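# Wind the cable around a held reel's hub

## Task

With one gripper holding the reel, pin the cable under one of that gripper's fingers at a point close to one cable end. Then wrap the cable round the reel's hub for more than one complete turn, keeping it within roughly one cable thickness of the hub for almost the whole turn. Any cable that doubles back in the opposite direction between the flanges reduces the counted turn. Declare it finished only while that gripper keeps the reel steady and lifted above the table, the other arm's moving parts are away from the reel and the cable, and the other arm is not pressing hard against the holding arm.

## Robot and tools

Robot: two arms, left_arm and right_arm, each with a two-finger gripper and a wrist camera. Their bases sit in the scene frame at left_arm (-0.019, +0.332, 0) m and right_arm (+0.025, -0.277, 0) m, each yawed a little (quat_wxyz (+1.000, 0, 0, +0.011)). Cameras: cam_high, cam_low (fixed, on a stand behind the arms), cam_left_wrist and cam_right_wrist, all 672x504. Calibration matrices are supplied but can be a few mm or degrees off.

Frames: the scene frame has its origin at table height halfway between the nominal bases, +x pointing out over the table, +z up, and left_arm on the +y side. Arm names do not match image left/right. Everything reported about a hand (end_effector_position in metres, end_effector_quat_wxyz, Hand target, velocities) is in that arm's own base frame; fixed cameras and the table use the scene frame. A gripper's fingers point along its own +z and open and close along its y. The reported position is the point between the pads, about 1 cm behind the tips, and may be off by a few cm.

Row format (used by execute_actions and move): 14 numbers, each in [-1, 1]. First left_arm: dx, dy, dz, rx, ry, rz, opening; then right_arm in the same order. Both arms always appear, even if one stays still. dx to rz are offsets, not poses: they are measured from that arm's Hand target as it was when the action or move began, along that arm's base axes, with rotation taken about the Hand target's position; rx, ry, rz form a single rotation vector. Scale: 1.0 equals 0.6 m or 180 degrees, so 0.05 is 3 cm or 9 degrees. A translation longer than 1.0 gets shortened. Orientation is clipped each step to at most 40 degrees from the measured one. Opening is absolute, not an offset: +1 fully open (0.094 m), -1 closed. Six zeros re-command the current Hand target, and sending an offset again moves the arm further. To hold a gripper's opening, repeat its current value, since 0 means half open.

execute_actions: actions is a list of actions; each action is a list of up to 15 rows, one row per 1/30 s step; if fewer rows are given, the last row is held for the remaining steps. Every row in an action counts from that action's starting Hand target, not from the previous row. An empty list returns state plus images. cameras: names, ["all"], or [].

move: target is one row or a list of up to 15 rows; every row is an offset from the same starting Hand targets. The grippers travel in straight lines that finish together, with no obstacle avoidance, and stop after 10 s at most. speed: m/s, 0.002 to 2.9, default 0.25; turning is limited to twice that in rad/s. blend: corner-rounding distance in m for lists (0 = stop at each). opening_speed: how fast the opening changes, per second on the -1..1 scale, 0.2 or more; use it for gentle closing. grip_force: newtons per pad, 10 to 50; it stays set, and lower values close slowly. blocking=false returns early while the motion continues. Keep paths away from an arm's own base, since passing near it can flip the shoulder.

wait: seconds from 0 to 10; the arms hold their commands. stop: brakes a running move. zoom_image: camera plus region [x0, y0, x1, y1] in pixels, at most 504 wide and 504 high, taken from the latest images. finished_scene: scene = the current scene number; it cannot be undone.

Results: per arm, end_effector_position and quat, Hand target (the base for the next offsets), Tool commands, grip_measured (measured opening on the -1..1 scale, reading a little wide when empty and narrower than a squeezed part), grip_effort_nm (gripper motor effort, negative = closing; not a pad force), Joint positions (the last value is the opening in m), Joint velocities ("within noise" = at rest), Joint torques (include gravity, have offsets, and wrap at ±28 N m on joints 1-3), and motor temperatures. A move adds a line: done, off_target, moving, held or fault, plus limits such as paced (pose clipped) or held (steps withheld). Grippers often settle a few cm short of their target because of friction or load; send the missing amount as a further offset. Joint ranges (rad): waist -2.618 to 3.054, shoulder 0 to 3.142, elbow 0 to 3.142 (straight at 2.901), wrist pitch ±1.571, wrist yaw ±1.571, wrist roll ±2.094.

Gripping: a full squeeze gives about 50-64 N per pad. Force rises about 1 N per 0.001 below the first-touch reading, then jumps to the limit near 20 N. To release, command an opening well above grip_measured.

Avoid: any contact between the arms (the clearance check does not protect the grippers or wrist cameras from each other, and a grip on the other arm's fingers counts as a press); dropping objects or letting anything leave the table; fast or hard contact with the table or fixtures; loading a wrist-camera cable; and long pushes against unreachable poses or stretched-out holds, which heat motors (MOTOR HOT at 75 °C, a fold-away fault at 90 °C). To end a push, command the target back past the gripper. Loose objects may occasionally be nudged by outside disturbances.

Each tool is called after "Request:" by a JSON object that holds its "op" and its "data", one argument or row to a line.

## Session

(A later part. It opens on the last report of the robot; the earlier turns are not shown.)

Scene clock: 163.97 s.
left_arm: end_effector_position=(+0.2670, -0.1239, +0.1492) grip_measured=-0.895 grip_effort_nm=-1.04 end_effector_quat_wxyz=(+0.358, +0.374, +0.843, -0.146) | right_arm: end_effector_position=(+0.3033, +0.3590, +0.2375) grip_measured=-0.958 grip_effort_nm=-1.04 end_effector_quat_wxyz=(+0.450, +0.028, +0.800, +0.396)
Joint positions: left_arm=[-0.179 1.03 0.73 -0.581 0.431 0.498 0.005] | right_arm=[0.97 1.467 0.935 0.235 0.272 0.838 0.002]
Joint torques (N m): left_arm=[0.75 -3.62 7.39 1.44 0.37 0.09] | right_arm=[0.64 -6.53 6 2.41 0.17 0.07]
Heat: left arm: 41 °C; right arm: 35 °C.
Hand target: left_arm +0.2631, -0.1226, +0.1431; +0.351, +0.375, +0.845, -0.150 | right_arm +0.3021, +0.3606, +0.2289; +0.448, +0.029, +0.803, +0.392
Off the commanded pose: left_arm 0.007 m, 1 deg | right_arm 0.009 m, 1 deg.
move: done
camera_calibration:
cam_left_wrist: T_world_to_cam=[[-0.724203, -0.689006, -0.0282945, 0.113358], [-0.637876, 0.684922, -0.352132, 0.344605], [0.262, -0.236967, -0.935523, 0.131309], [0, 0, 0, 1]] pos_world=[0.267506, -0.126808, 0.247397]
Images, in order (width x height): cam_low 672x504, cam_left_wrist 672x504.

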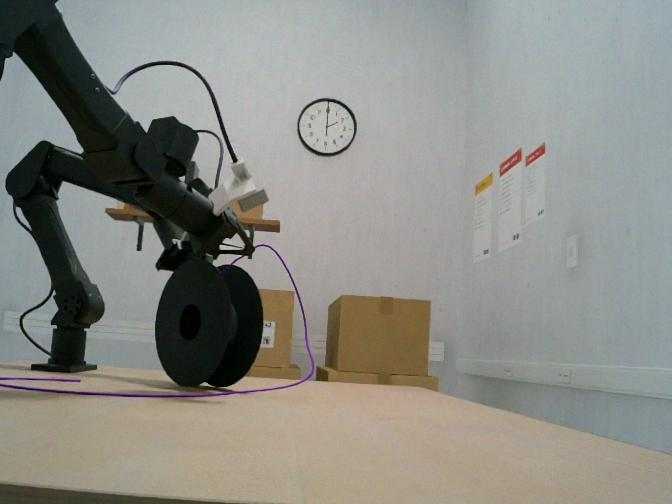

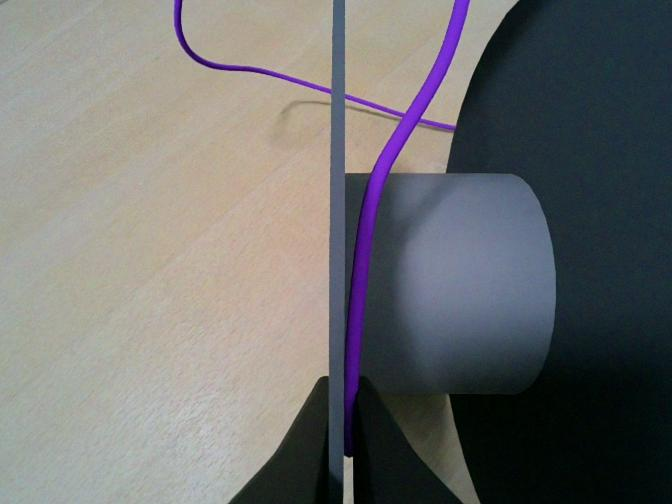

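Request:
{"op": "move", "data": {
  "target": [
    [0,0,0,0,0,0,-1,0,0,0.012,0,0,0,0],
    [0,0,0,0,0,0,-1,-0.12,-0.14,0.03,0,0,0,0],
    [0,0,0,0,0,0,-1,-0.1,-0.3,0.12,0,0,0,0]
  ],
  "cameras": ["all"],
  "speed": 0.15,
  "opening_speed": 1.0
}}

Scene clock: 170.03 s.
left_arm: end_effector_position=(+0.2670, -0.1239, +0.1492) grip_measured=-0.895 grip_effort_nm=-1.05 end_effector_quat_wxyz=(+0.358, +0.374, +0.843, -0.146) | right_arm: end_effector_position=(+0.2425, +0.1827, +0.2924) grip_measured=-0.002 grip_effort_nm=0.10 end_effector_quat_wxyz=(+0.442, +0.032, +0.806, +0.393)
Joint positions: left_arm=[-0.179 1.03 0.73 -0.581 0.431 0.498 0.005] | right_arm=[0.585 0.731 0.784 -0.359 -0.096 0.736 0.047]
Joint torques (N m): left_arm=[0.73 -3.58 7.31 1.43 0.37 0.09] | right_arm=[-0.66 -0.9 9.28 2.07 -0.07 -0.11]
Heat: left arm: 41 °C; right arm: 35 °C.
Hand target: left_arm +0.2631, -0.1226, +0.1431; +0.351, +0.375, +0.845, -0.150 | right_arm +0.2422, +0.1807, +0.3008; +0.448, +0.029, +0.803, +0.392
Off the commanded pose: left_arm 0.007 m, 1 deg | right_arm 0.009 m, 1 deg.
move: done
camera_calibration:
cam_left_wrist: T_world_to_cam=[[-0.724203, -0.689006, -0.0282945, 0.113358], [-0.637876, 0.684922, -0.352132, 0.344605], [0.262, -0.236967, -0.935523, 0.131309], [0, 0, 0, 1]] pos_world=[0.267506, -0.126808, 0.247397]
cam_right_wrist: T_world_to_cam=[[0.301772, -0.687576, -0.660434, 0.245634], [-0.871153, 0.0825693, -0.484019, 0.374838], [0.387332, 0.721402, -0.574067, 0.0307843], [0, 0, 0, 1]] pos_world=[0.240492, 0.115734, 0.361326]

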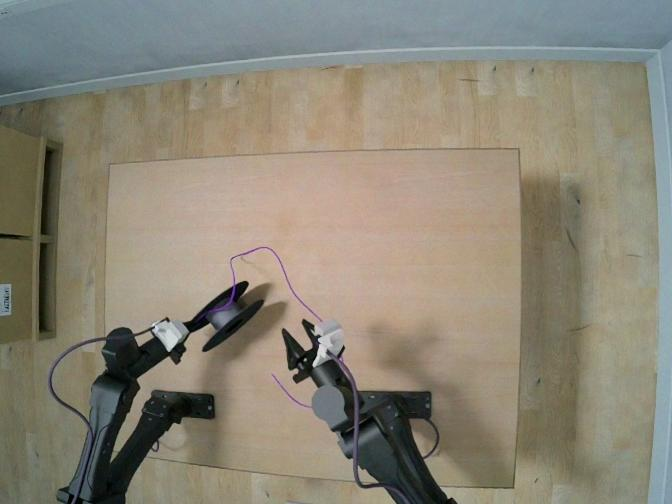

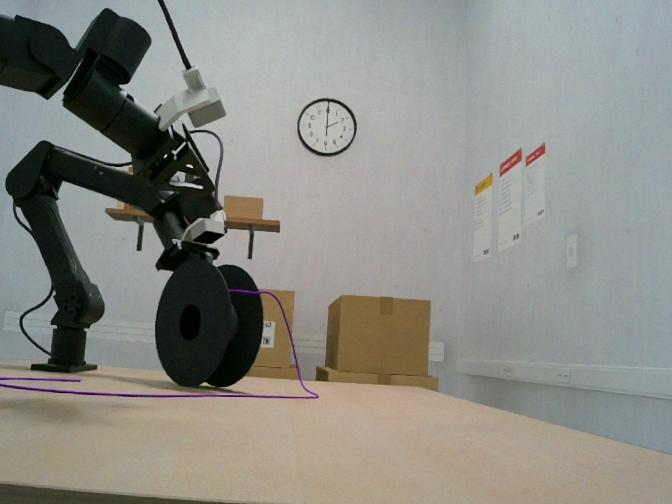

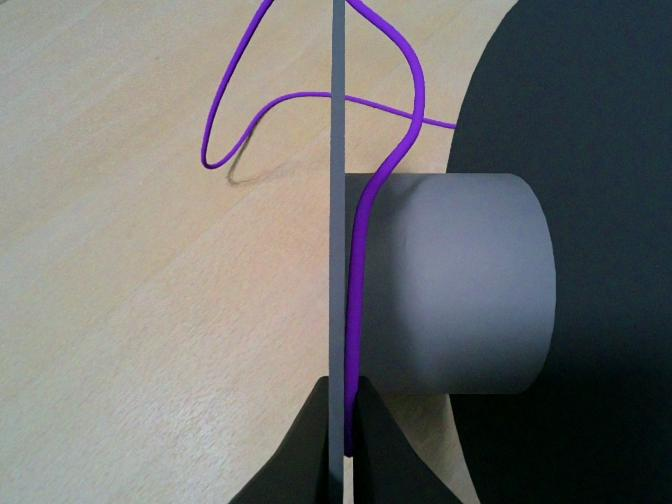

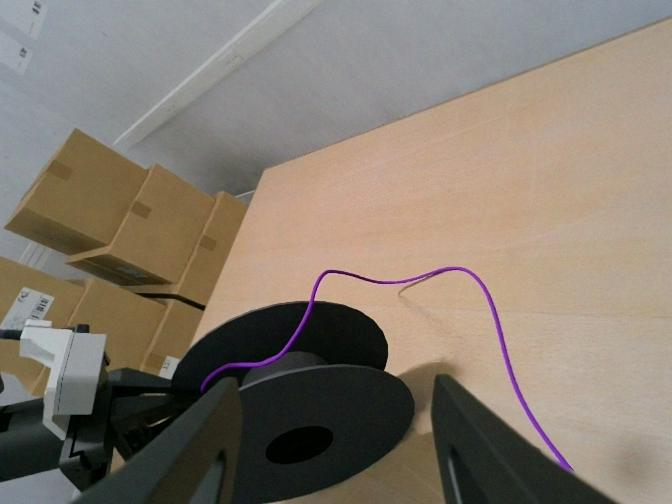

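Request:
{"op": "move", "data": {
  "target": [
    [0.02,-0.01,0.14,-0.0,-0.0,0.0,-1,-0.05,-0.12,0.0,0,0,0,0],
    [0.168,-0.105,0.345,-0.221,-0.251,0.0505,-1,-0.05,-0.12,0.0,0,0,0,0]
  ],
  "cameras": ["all"],
  "speed": 0.15,
  "blend": [0.03,0]
}}

Scene clock: 176.30 s.
left_arm: end_effector_position=(+0.3668, -0.1877, +0.3308) grip_measured=-0.896 grip_effort_nm=-1.05 end_effector_quat_wxyz=(+0.725, +0.212, +0.609, -0.242) | right_arm: end_effector_position=(+0.2141, +0.1095, +0.2938) grip_measured=-0.002 grip_effort_nm=0.11 end_effector_quat_wxyz=(+0.443, +0.034, +0.805, +0.394)
Joint positions: left_arm=[-0.341 1.226 0.667 0.737 0.312 -0.042 0.005] | right_arm=[-0.005 0.539 0.793 -0.637 -0.653 0.528 0.047]
Joint torques (N m): left_arm=[-0.8 -5.79 8.01 2.9 -0.34 -0.13] | right_arm=[-0.79 1.37 8.77 1.87 -0.24 -0.12]
Motor temperatures (°C): left_arm=[22 23 41 37 22 22 26] | right_arm=[25 24 35 30 22 23 23]
Heat: left arm: 41 °C; right arm: 35 °C.
Hand target: left_arm +0.3639, -0.1856, +0.3501; +0.756, +0.200, +0.575, -0.242 | right_arm +0.2121, +0.1087, +0.3009; +0.448, +0.029, +0.803, +0.392
Off the commanded pose: left_arm 0.020 m, 5 deg | right_arm 0.007 m, 1 deg.
move: off_target (left_arm)
camera_calibration:
cam_left_wrist: T_world_to_cam=[[-0.597326, -0.801982, -0.00511222, 0.0714246], [-0.206931, 0.160277, -0.965138, 0.462165], [0.774843, -0.575444, -0.261692, -0.214579], [0, 0, 0, 1]] pos_world=[0.304565, -0.140271, 0.390264]
cam_right_wrist: T_world_to_cam=[[0.300989, -0.685744, -0.662692, 0.205363], [-0.870421, 0.0863377, -0.484678, 0.356452], [0.38958, 0.722704, -0.570899, 0.0938397], [0, 0, 0, 1]] pos_world=[0.211893, 0.0422325, 0.36243]

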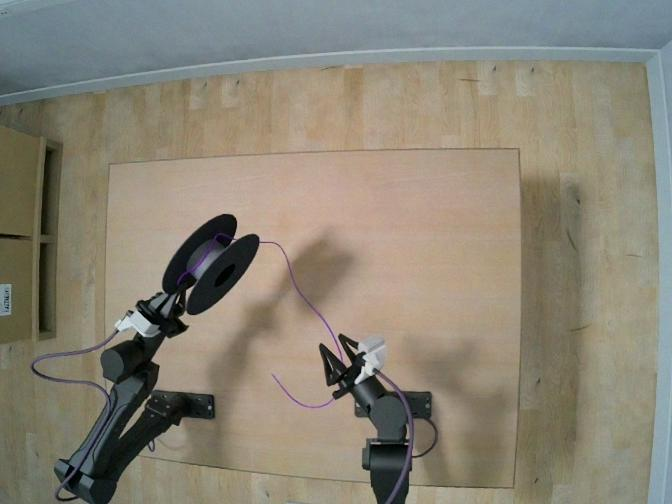

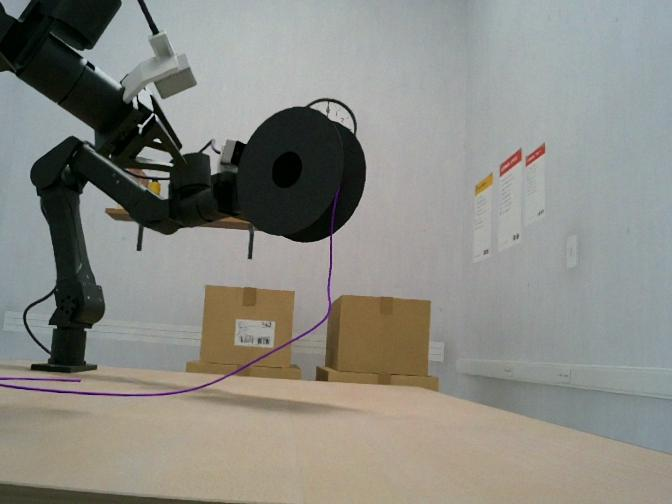

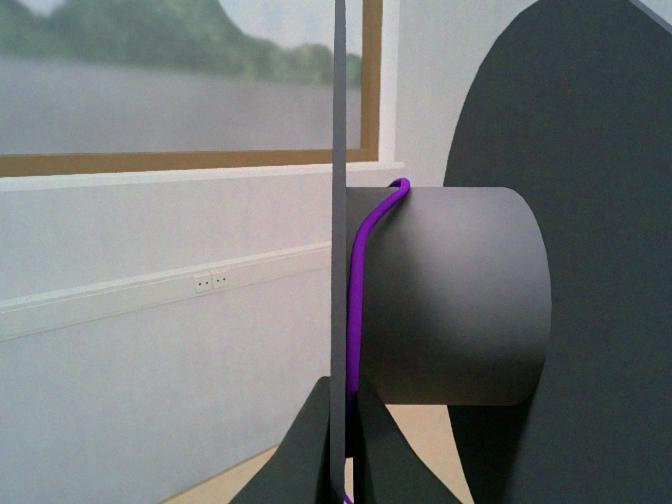

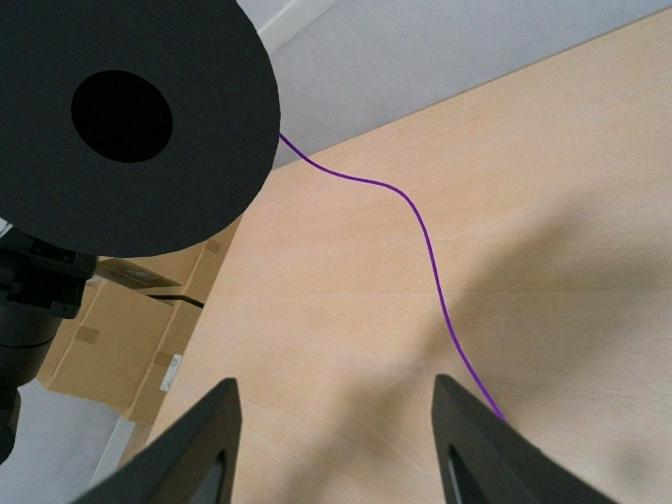

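Request:
{"op": "move", "data": {
  "target": [0,0,0,0,0,0,-1,0.0915,0.169,-0.335,-0.357,0.209,0.196,0],
  "cameras": ["cam_right_wrist","cam_low","cam_high"],
  "speed": 0.2
}}

Scene clock: 185.83 s.
left_arm: end_effector_position=(+0.3674, -0.1868, +0.3312) grip_measured=-0.896 grip_effort_nm=-1.05 end_effector_quat_wxyz=(+0.726, +0.210, +0.609, -0.240) | right_arm: end_effector_position=(+0.2658, +0.2071, +0.0990) grip_measured=-0.002 grip_effort_nm=0.10 end_effector_quat_wxyz=(+0.002, -0.310, +0.951, +0.004)
Joint positions: left_arm=[-0.341 1.226 0.667 0.739 0.306 -0.042 0.005] | right_arm=[0.656 1.819 1.479 -1.226 -0.006 0.026 0.047]
Joint torques (N m): left_arm=[-0.79 -5.72 7.98 2.92 -0.25 -0.14] | right_arm=[0.59 -8.66 7.92 0.04 0.05 -0.08]
Heat: left arm: 40 °C; right arm: 36 °C.
Hand target: left_arm +0.3639, -0.1856, +0.3501; +0.756, +0.200, +0.575, -0.242 | right_arm +0.2670, +0.2101, +0.0999; +0.000, -0.317, +0.948, +0.001
Off the commanded pose: left_arm 0.019 m, 5 deg | right_arm 0.003 m, 1 deg.
move: off_target (left_arm)
camera_calibration:
cam_right_wrist: T_world_to_cam=[[0.591779, -0.806015, -0.0117069, 0.0108752], [-0.719539, -0.534724, 0.443095, 0.295182], [-0.363402, -0.253791, -0.896398, 0.326539], [0, 0, 0, 1]] pos_world=[0.324624, 0.249479, 0.162042]
Images, in order (width x height): cam_high 672x504, cam_low 672x504, cam_right_wrist 672x504.

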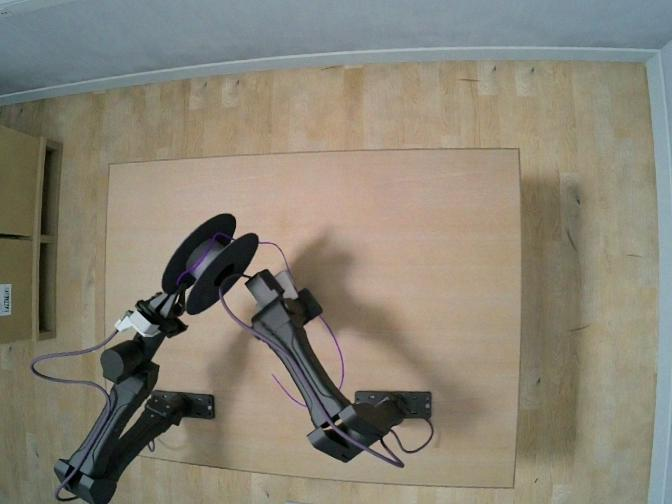

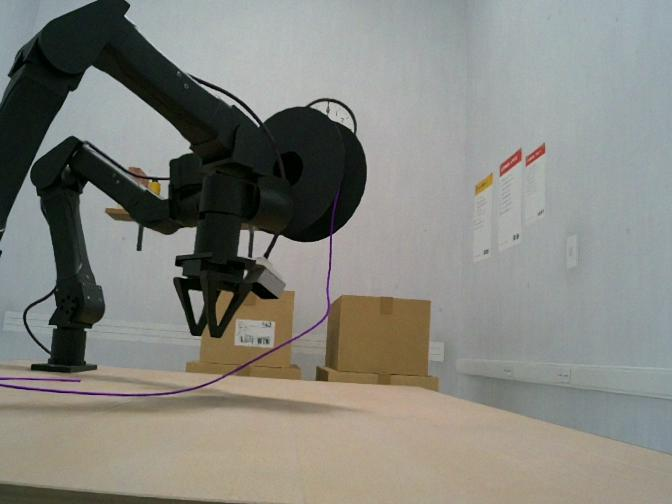

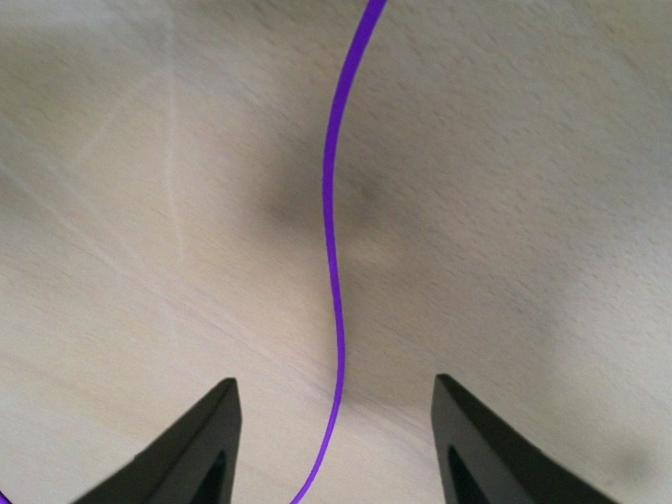

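Request:
{"op": "move", "data": {
  "target": [
    [0,0,0,0,0,0,-1,0.003,0.0,-0.148,0,0,0,0],
    [0,0,0,0,0,0,-1,0.003,0,-0.148,0,0,0,-1]
  ],
  "cameras": ["cam_right_wrist","cam_low"],
  "speed": 0.12,
  "opening_speed": 0.8
}}

Scene clock: 188.73 s.
left_arm: end_effector_position=(+0.3680, -0.1854, +0.3332) grip_measured=-0.896 grip_effort_nm=-1.05 end_effector_quat_wxyz=(+0.730, +0.207, +0.607, -0.237) | right_arm: end_effector_position=(+0.2698, +0.2073, +0.0208) grip_measured=-0.945 grip_effort_nm=-1.03 end_effector_quat_wxyz=(+0.003, -0.312, +0.950, -0.002)
Joint positions: left_arm=[-0.341 1.226 0.667 0.746 0.297 -0.042 0.005] | right_arm=[0.656 1.904 1.27 -0.932 0.007 0.022 0.003]
Joint torques (N m): left_arm=[-0.76 -5.64 8.05 2.84 -0.15 -0.14] | right_arm=[0.35 -8.57 4.55 0.5 -0.08 -0.08]
Heat: left arm: 41 °C; right arm: 35 °C.
Hand target: left_arm +0.3639, -0.1856, +0.3501; +0.756, +0.200, +0.575, -0.242 | right_arm +0.2688, +0.2101, +0.0111; +0.000, -0.317, +0.948, +0.000
Off the commanded pose: left_arm 0.017 m, 5 deg | right_arm 0.010 m, 1 deg.
move: off_target (left_arm); target 2's new opening was sent with right_arm's hand 0.012 m and 1 deg from that target
camera_calibration:
cam_right_wrist: T_world_to_cam=[[0.594784, -0.803884, 0.00133284, 0.0062051], [-0.720843, -0.532608, 0.443525, 0.332771], [-0.355833, -0.264763, -0.896261, 0.258123], [0, 0, 0, 1]] pos_world=[0.328033, 0.250566, 0.0837448]
Images, in order (width x height): cam_low 672x504, cam_right_wrist 672x504.

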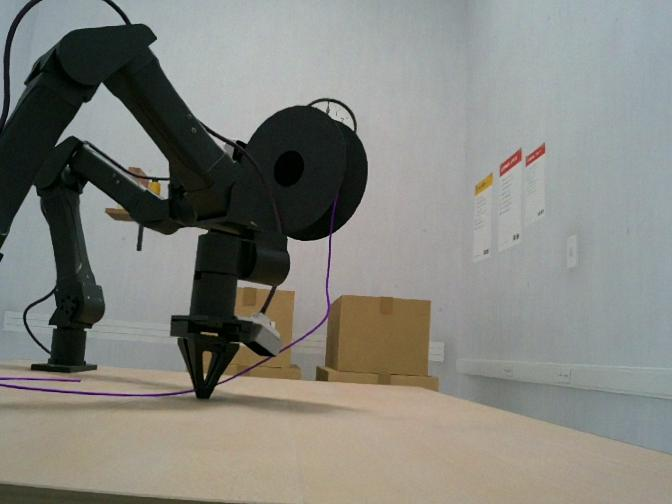

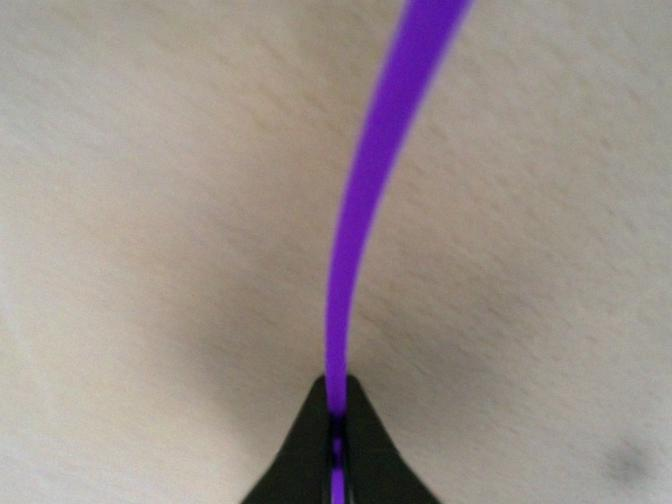

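Request:
{"op": "move", "data": {
  "target": [
    [0,0,0,0,0,0,-1,-0.03,0.03,0.12,0,0,-0.05,-1],
    [0,0,0,0,0,0,-1,-0.18,0.25,0.12,0,0,-0.205,-1],
    [0,0,0,0,0,0,-1,-0.18,0.25,0.0,0,0,-0.205,-1]
  ],
  "cameras": ["all"],
  "speed": 0.15,
  "blend": [0.03,0.02,0]
}}

Scene clock: 191.40 s.
left_arm: end_effector_position=(+0.3683, -0.1849, +0.3335) grip_measured=-0.896 grip_effort_nm=-1.05 end_effector_quat_wxyz=(+0.731, +0.205, +0.607, -0.236) | right_arm: end_effector_position=(+0.1820, +0.3270, +0.0853) grip_measured=-0.945 grip_effort_nm=-1.05 end_effector_quat_wxyz=(+0.003, -0.077, +0.997, +0.010)
Joint positions: left_arm=[-0.341 1.226 0.667 0.747 0.293 -0.042 0.005] | right_arm=[1.057 1.954 1.604 -1.201 -0.007 0.903 0.003]
Joint torques (N m): left_arm=[-0.79 -5.52 8.01 2.83 -0.11 -0.13] | right_arm=[-0.5 -11.56 5.63 0.2 0.05 -0.04]
Motor temperatures (°C): left_arm=[22 23 40 42 22 22 27] | right_arm=[25 24 35 29 22 23 23]
Heat: left arm: 42 °C; right arm: 35 °C.
Hand target: left_arm +0.3639, -0.1856, +0.3501; +0.756, +0.200, +0.575, -0.242 | right_arm +0.1837, +0.3248, +0.0853; +0.004, -0.077, +0.997, +0.008 (not the last commanded pose)
Off the commanded pose: left_arm 0.017 m, 5 deg | right_arm 0.084 m, 9 deg.
move: held (right_arm; a check stopped the path), off_target (left_arm); path passed 1 of 3 targets; limits=held
pose unreachable (right arm): on one or more control steps of this call, first in action 0 (counted from 0), this arm could not follow its commanded pose, so it was not sent that pose on those steps. It may still have moved: this result reports where it is.
cause: moving toward the commanded pose would bring a part of the arm too close to another arm (this arm's wrist (the part past joint 4) and the left arm's gripper housing, where that arm would come to rest).
camera_calibration:
cam_left_wrist: T_world_to_cam=[[-0.582728, -0.812652, -0.00486326, 0.0671053], [-0.201419, 0.150224, -0.967917, 0.461626], [0.787311, -0.563053, -0.251223, -0.219311], [0, 0, 0, 1]] pos_world=[0.30475, -0.138298, 0.392046]
cam_right_wrist: T_world_to_cam=[[0.156644, -0.987336, -0.0250932, 0.296511], [-0.884457, -0.151539, 0.44133, 0.209924], [-0.439543, -0.0469379, -0.896994, 0.260476], [0, 0, 0, 1]] pos_world=[0.253712, 0.336794, 0.148441]

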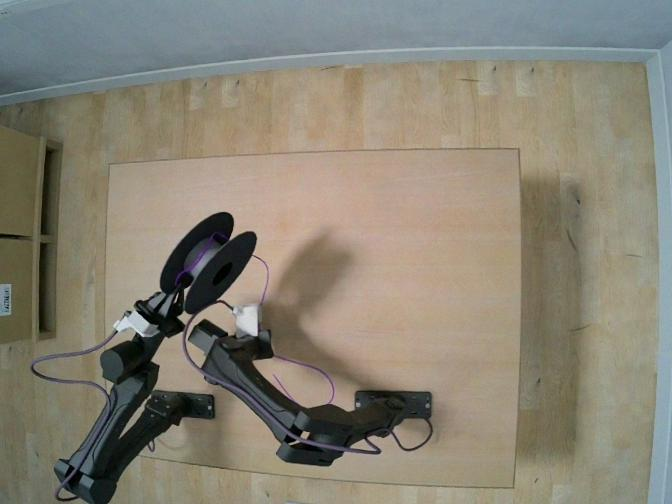

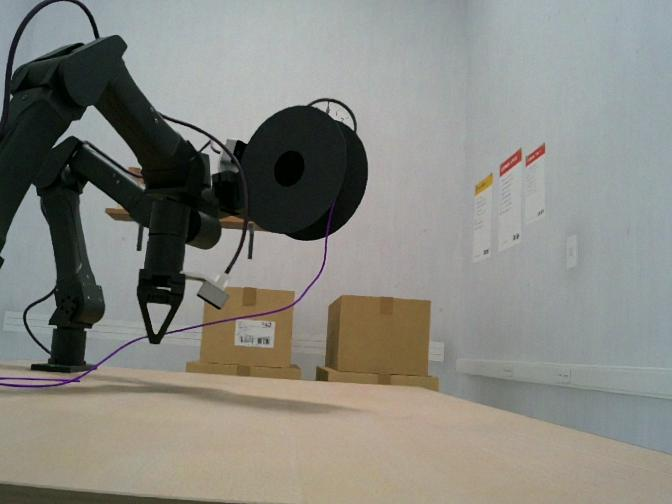

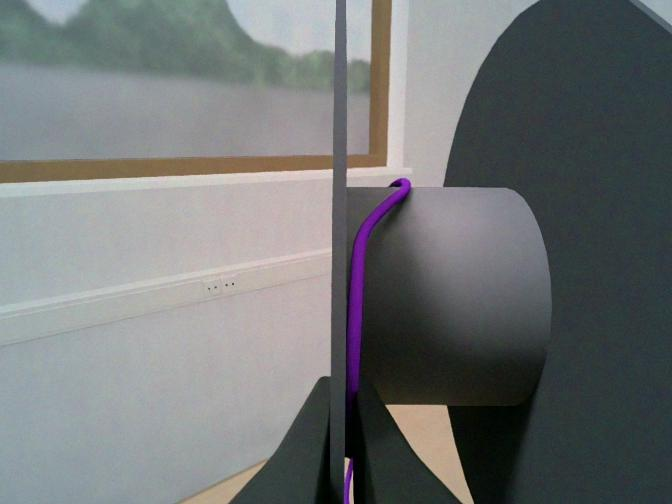

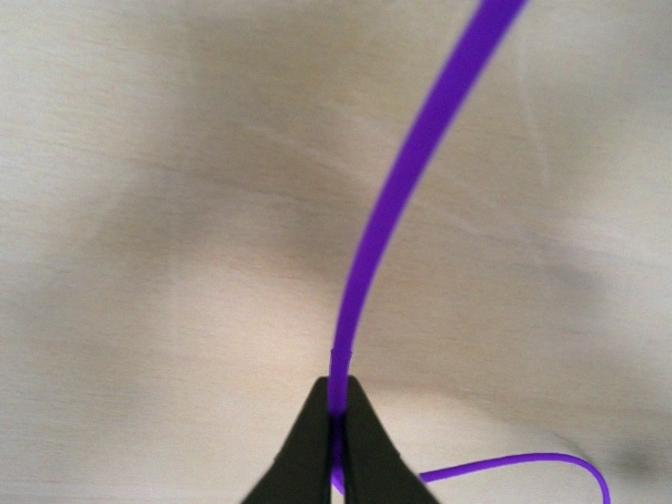

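Request:
{"op": "move", "data": {
  "target": [
    [0,0,0,0,0,0,-1,0.12,-0.208,0.09,0.1,-0.17,0.08,-1],
    [0,0,0,0,0,0,-1,0.367,-0.008,0.11,0.259,-0.4355,0.191,-1]
  ],
  "cameras": ["all"],
  "speed": 0.2,
  "blend": [0.05,0]
}}

Scene clock: 199.63 s.
left_arm: end_effector_position=(+0.3683, -0.1849, +0.3335) grip_measured=-0.896 grip_effort_nm=-1.05 end_effector_quat_wxyz=(+0.731, +0.205, +0.607, -0.236) | right_arm: end_effector_position=(+0.3988, +0.3197, +0.1523) grip_measured=-0.945 grip_effort_nm=-1.05 end_effector_quat_wxyz=(+0.628, -0.317, +0.636, +0.318)
Joint positions: left_arm=[-0.341 1.226 0.667 0.747 0.293 -0.042 0.005] | right_arm=[0.538 1.977 0.778 1.188 -0.393 0.002 0.003]
Joint torques (N m): left_arm=[-0.79 -5.59 8.06 2.82 -0.11 -0.14] | right_arm=[-0.75 -8.54 6.64 2.38 -0.1 -0.02]
Heat: left arm: 46 °C; right arm: 35 °C.
Hand target: left_arm +0.3639, -0.1856, +0.3501; +0.756, +0.200, +0.575, -0.242 | right_arm +0.4039, +0.3201, +0.1513; +0.631, -0.319, +0.632, +0.318
Off the commanded pose: left_arm 0.017 m, 5 deg | right_arm 0.005 m, 1 deg.
move: off_target (left_arm)
camera_calibration:
cam_left_wrist: T_world_to_cam=[[-0.582728, -0.812652, -0.00486326, 0.0671053], [-0.201419, 0.150224, -0.967917, 0.461626], [0.787311, -0.563053, -0.251223, -0.219311], [0, 0, 0, 1]] pos_world=[0.30475, -0.138298, 0.392046]
cam_right_wrist: T_world_to_cam=[[0.80535, -0.592795, -0.00249841, -0.13127], [-0.272404, -0.366328, -0.889719, 0.398291], [0.526506, 0.717215, -0.456502, -0.281207], [0, 0, 0, 1]] pos_world=[0.362271, 0.269775, 0.225667]

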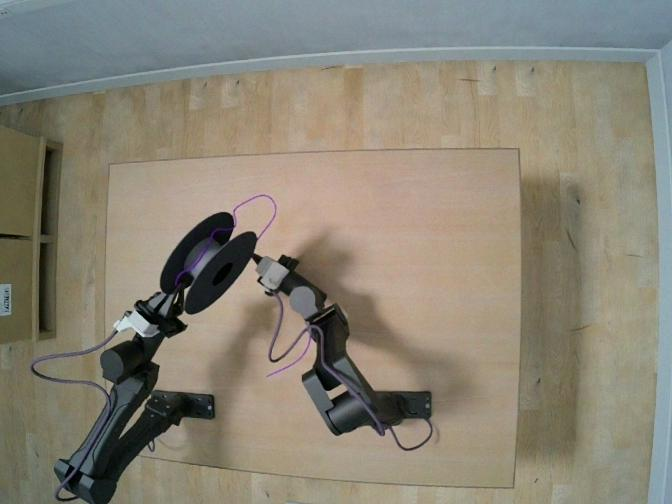

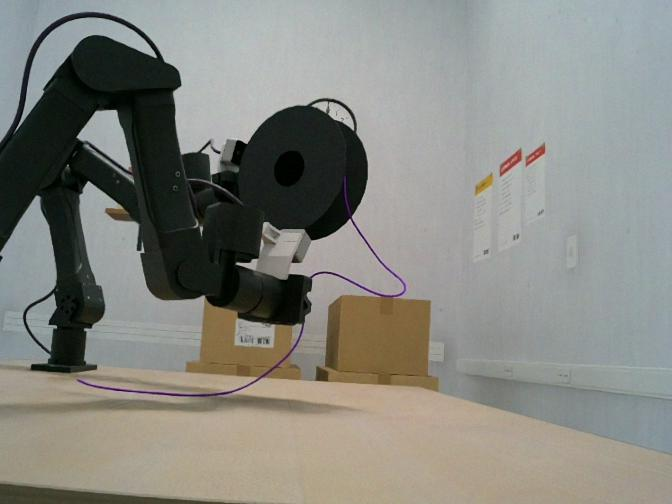

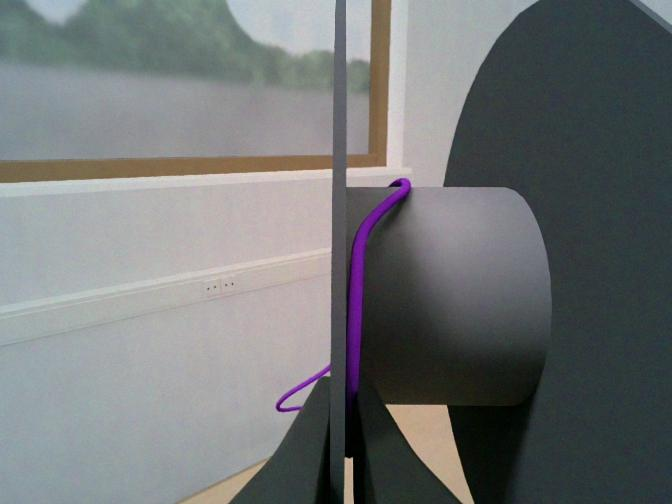

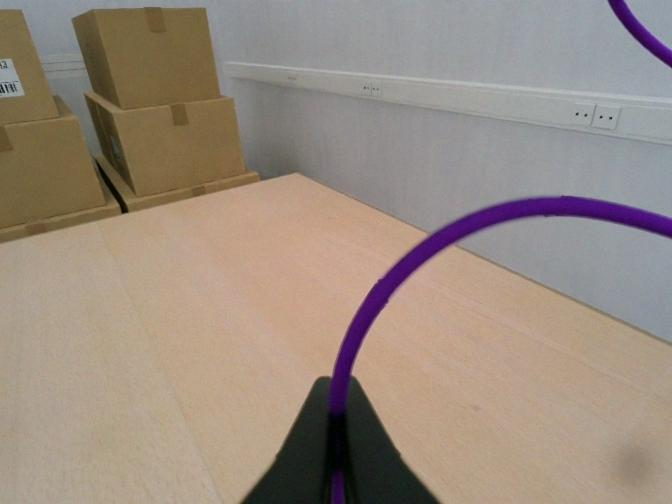

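Request:
{"op": "move", "data": {
  "target": [
    [0,0,0,0,0,0,-1,-0.173,0.129,0.008,0.198,0.268,0,-1],
    [0,0,0,0,0,0,-1,-0.36,0.018,0.11,0.297,0.4025,0,-1]
  ],
  "cameras": ["all"],
  "speed": 0.2,
  "blend": [0.04,0]
}}

Scene clock: 205.43 s.
left_arm: end_effector_position=(+0.3683, -0.1849, +0.3335) grip_measured=-0.896 grip_effort_nm=-1.05 end_effector_quat_wxyz=(+0.731, +0.205, +0.607, -0.236) | right_arm: end_effector_position=(+0.1901, +0.3330, +0.2173) grip_measured=-0.945 grip_effort_nm=-1.05 end_effector_quat_wxyz=(+0.219, +0.220, +0.671, +0.673)
Joint positions: left_arm=[-0.341 1.226 0.667 0.747 0.293 -0.042 0.005] | right_arm=[1.146 1.235 0.352 0.886 0.207 1.571 0.003]
Joint torques (N m): left_arm=[-0.75 -5.6 8.08 2.83 -0.11 -0.13] | right_arm=[0.61 -5.91 5.79 2.14 0.15 0.02]
Motor temperatures (°C): left_arm=[22 23 40 48 22 22 27] | right_arm=[25 24 34 30 22 23 23]
Heat: left arm: 48 °C; right arm: 34 °C.
Hand target: left_arm +0.3639, -0.1856, +0.3501; +0.756, +0.200, +0.575, -0.242 | right_arm +0.1879, +0.3308, +0.2171; +0.220, +0.221, +0.672, +0.672
Off the commanded pose: left_arm 0.017 m, 5 deg | right_arm 0.003 m, 0 deg.
move: off_target (left_arm)
camera_calibration:
cam_left_wrist: T_world_to_cam=[[-0.582728, -0.812652, -0.00486326, 0.0671053], [-0.201419, 0.150224, -0.967917, 0.461626], [0.787311, -0.563053, -0.251223, -0.219311], [0, 0, 0, 1]] pos_world=[0.30475, -0.138298, 0.392046]
cam_right_wrist: T_world_to_cam=[[0.00655166, 0.00483574, -0.999967, 0.214455], [-0.986077, 0.166193, -0.00565696, 0.170388], [0.16616, 0.986081, 0.00585725, -0.272621], [0, 0, 0, 1]] pos_world=[0.21191, 0.239472, 0.217008]

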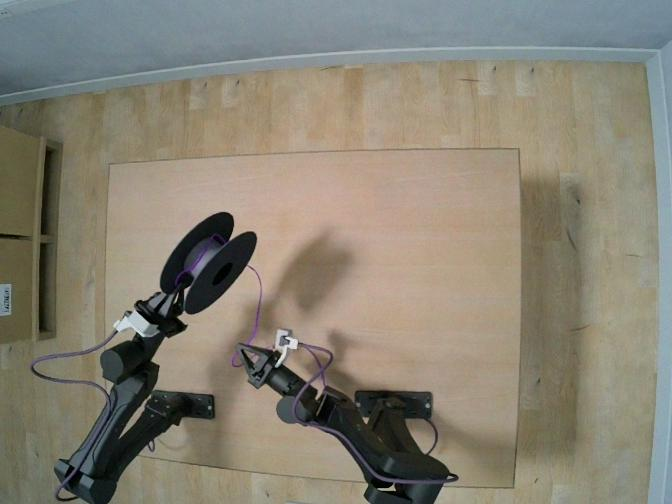

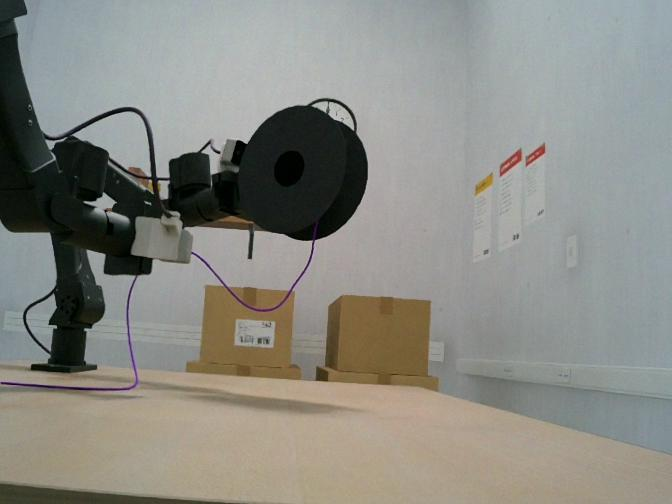

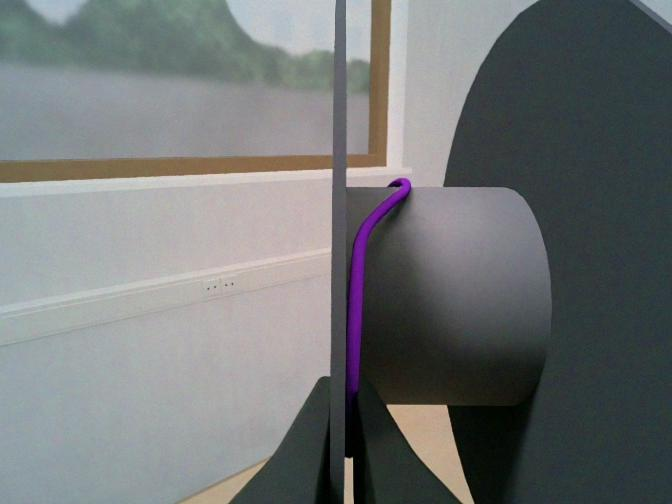

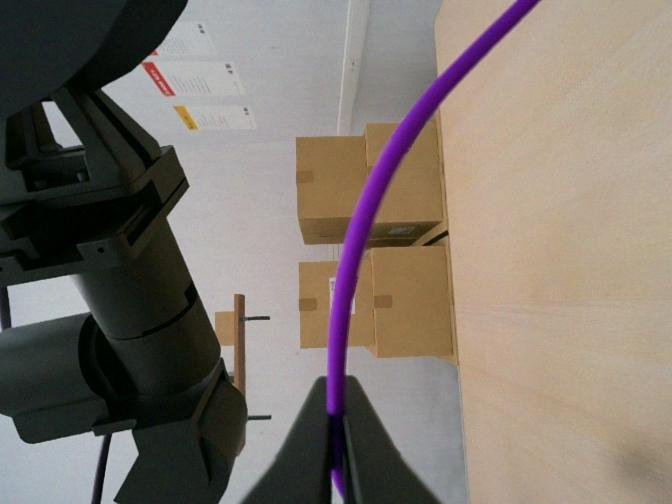

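Request:
{"op": "move", "data": {
  "target": [
    [0,0,0,0,0,0,-1,0.0,-0.01,0.305,0.05,0.067,0,-1],
    [0,0,0,0,0,0,-1,0.067,-0.05,0.6,0.05,0.067,0,-1]
  ],
  "cameras": ["all"],
  "speed": 0.2,
  "blend": [0.04,0]
}}

Scene clock: 208.50 s.
left_arm: end_effector_position=(+0.3651, -0.1859, +0.3446) grip_measured=-0.896 grip_effort_nm=-1.05 end_effector_quat_wxyz=(+0.743, +0.202, +0.590, -0.244) | right_arm: end_effector_position=(+0.2285, +0.3045, +0.5663) grip_measured=-0.945 grip_effort_nm=-1.05 end_effector_quat_wxyz=(+0.128, +0.310, +0.646, +0.686)
Joint positions: left_arm=[-0.345 1.226 0.667 0.794 0.294 -0.057 0.005] | right_arm=[0.912 1.381 2.025 -0.67 -0.027 1.834 0.003]
Joint torques (N m): left_arm=[-0.47 -5.2 8.13 2.41 -0.16 0.01] | right_arm=[-0.69 -4.38 7.73 2.35 -0.04 0.04]
Heat: left arm: 49 °C; right arm: 34 °C.
Hand target: left_arm +0.3639, -0.1856, +0.3501; +0.756, +0.200, +0.575, -0.242 | right_arm +0.2281, +0.3008, +0.5772; +0.130, +0.307, +0.637, +0.695
Off the commanded pose: left_arm 0.006 m, 2 deg | right_arm 0.011 m, 2 deg.
move: off_target (right_arm)
camera_calibration:
cam_left_wrist: T_world_to_cam=[[-0.58978, -0.807559, -0.0028808, 0.0672756], [-0.166018, 0.124736, -0.978202, 0.45777], [0.790315, -0.576445, -0.207636, -0.233164], [0, 0, 0, 1]] pos_world=[0.299949, -0.137178, 0.399572]
cam_right_wrist: T_world_to_cam=[[-0.219548, 0.13576, -0.96611, 0.556007], [-0.958522, 0.15447, 0.239531, 0.0733288], [0.181754, 0.978626, 0.096215, -0.305339], [0, 0, 0, 1]] pos_world=[0.247854, 0.212002, 0.548977]

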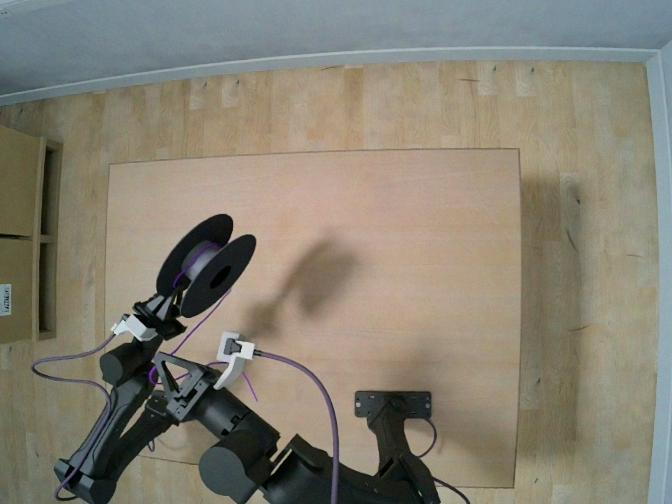

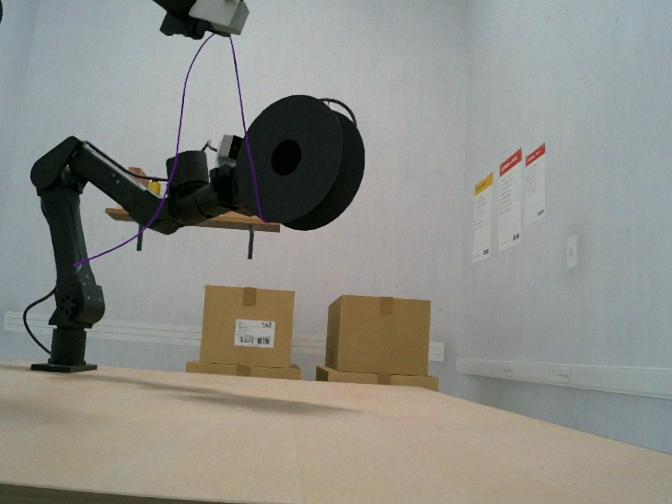

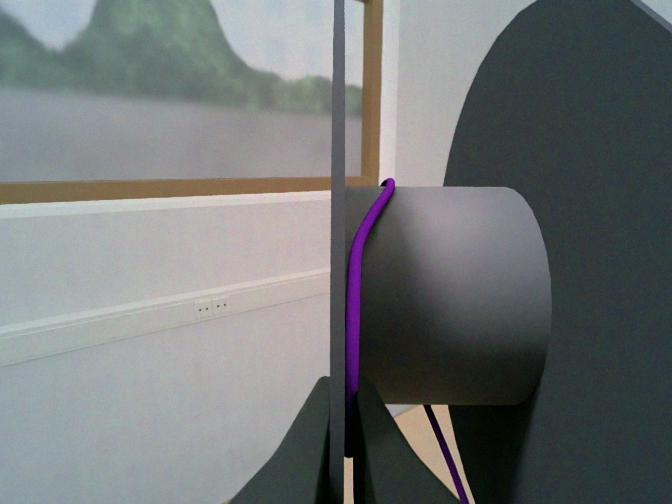

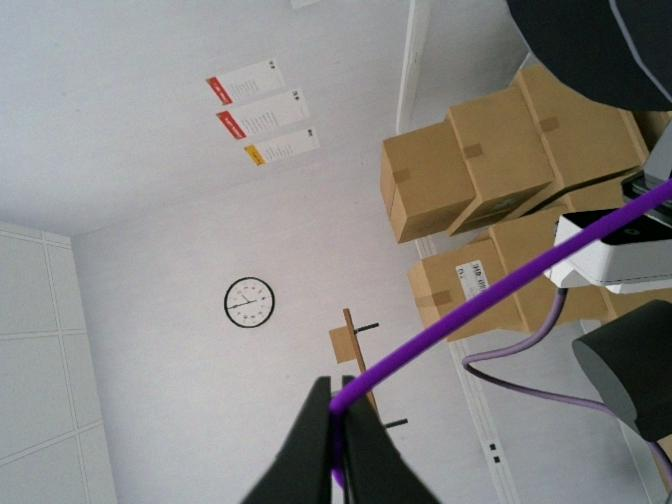

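Request:
{"op": "move", "data": {
  "target": [
    [0,0,0,0,0,0,-1,-0.18,0.08,-0.25,0,0,0,-1],
    [0,0,0,0,0,0,-1,-0.23,0.15,-0.41,0,0,0,-1]
  ],
  "cameras": ["all"],
  "speed": 0.2,
  "blend": [0.04,0]
}}

Scene clock: 212.93 s.
left_arm: end_effector_position=(+0.3677, -0.1868, +0.3357) grip_measured=-0.896 grip_effort_nm=-1.05 end_effector_quat_wxyz=(+0.732, +0.202, +0.603, -0.244) | right_arm: end_effector_position=(+0.0910, +0.3909, +0.3355) grip_measured=-0.945 grip_effort_nm=-1.04 end_effector_quat_wxyz=(+0.124, +0.309, +0.634, +0.698)
Joint positions: left_arm=[-0.345 1.231 0.667 0.766 0.294 -0.057 0.005] | right_arm=[1.628 1.202 0.84 0.368 0.686 1.845 0.003]
Joint torques (N m): left_arm=[-0.42 -6.04 8.03 2.64 -0.15 0.01] | right_arm=[0.57 -4.66 6.38 2.19 0.14 -0.1]
Heat: left arm: 49 °C; right arm: 34 °C.
Hand target: left_arm +0.3639, -0.1856, +0.3501; +0.756, +0.200, +0.575, -0.242 | right_arm +0.0900, +0.3908, +0.3311; +0.130, +0.307, +0.637, +0.695
Off the commanded pose: left_arm 0.015 m, 4 deg | right_arm 0.004 m, 1 deg.
move: off_target (left_arm)
camera_calibration:
cam_left_wrist: T_world_to_cam=[[-0.589633, -0.807647, 0.00630183, 0.0649155], [-0.197012, 0.136255, -0.970887, 0.460716], [0.783275, -0.573708, -0.239456, -0.223693], [0, 0, 0, 1]] pos_world=[0.304255, -0.138681, 0.393329]
cam_right_wrist: T_world_to_cam=[[-0.213399, 0.167244, -0.962544, 0.277022], [-0.960654, 0.143363, 0.23789, -0.0113911], [0.177778, 0.975437, 0.13007, -0.352573], [0, 0, 0, 1]] pos_world=[0.110853, 0.299215, 0.315214]

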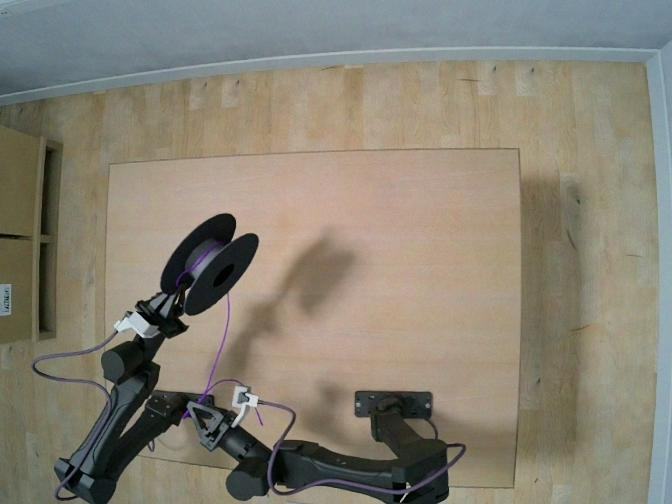

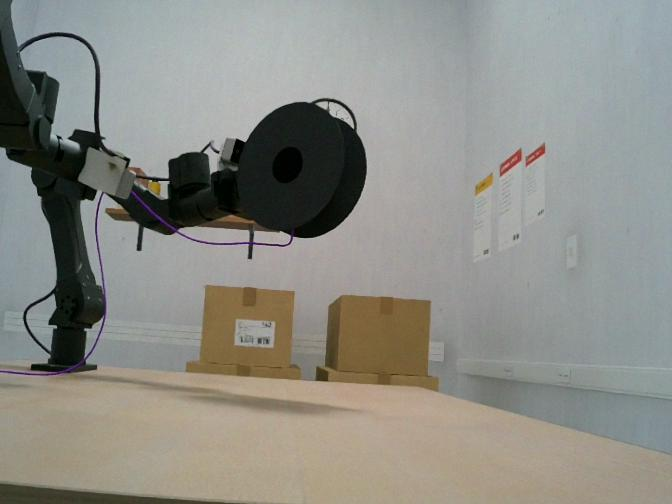

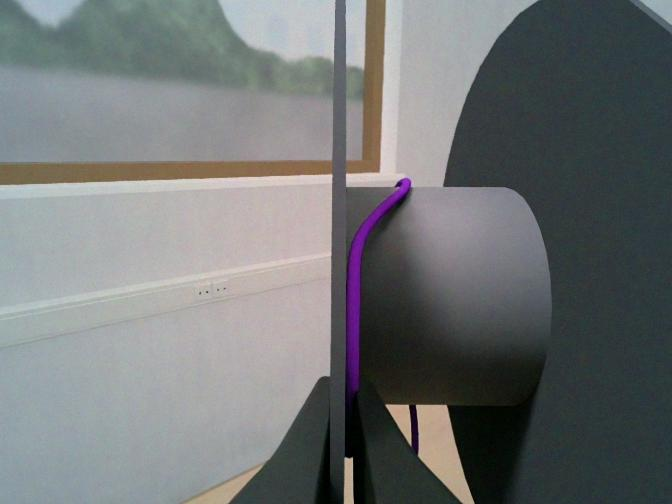

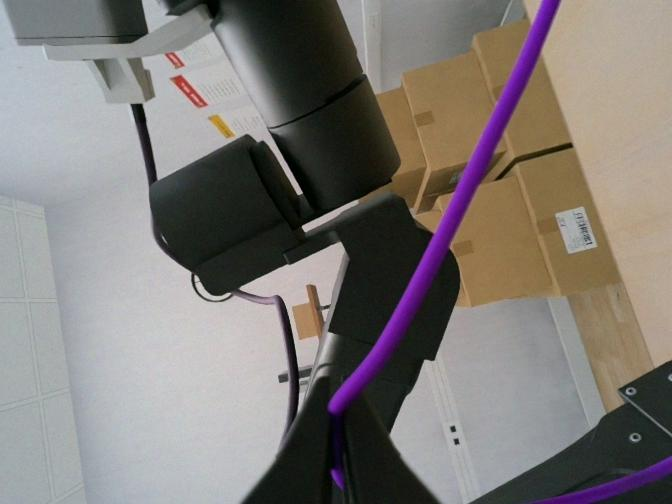

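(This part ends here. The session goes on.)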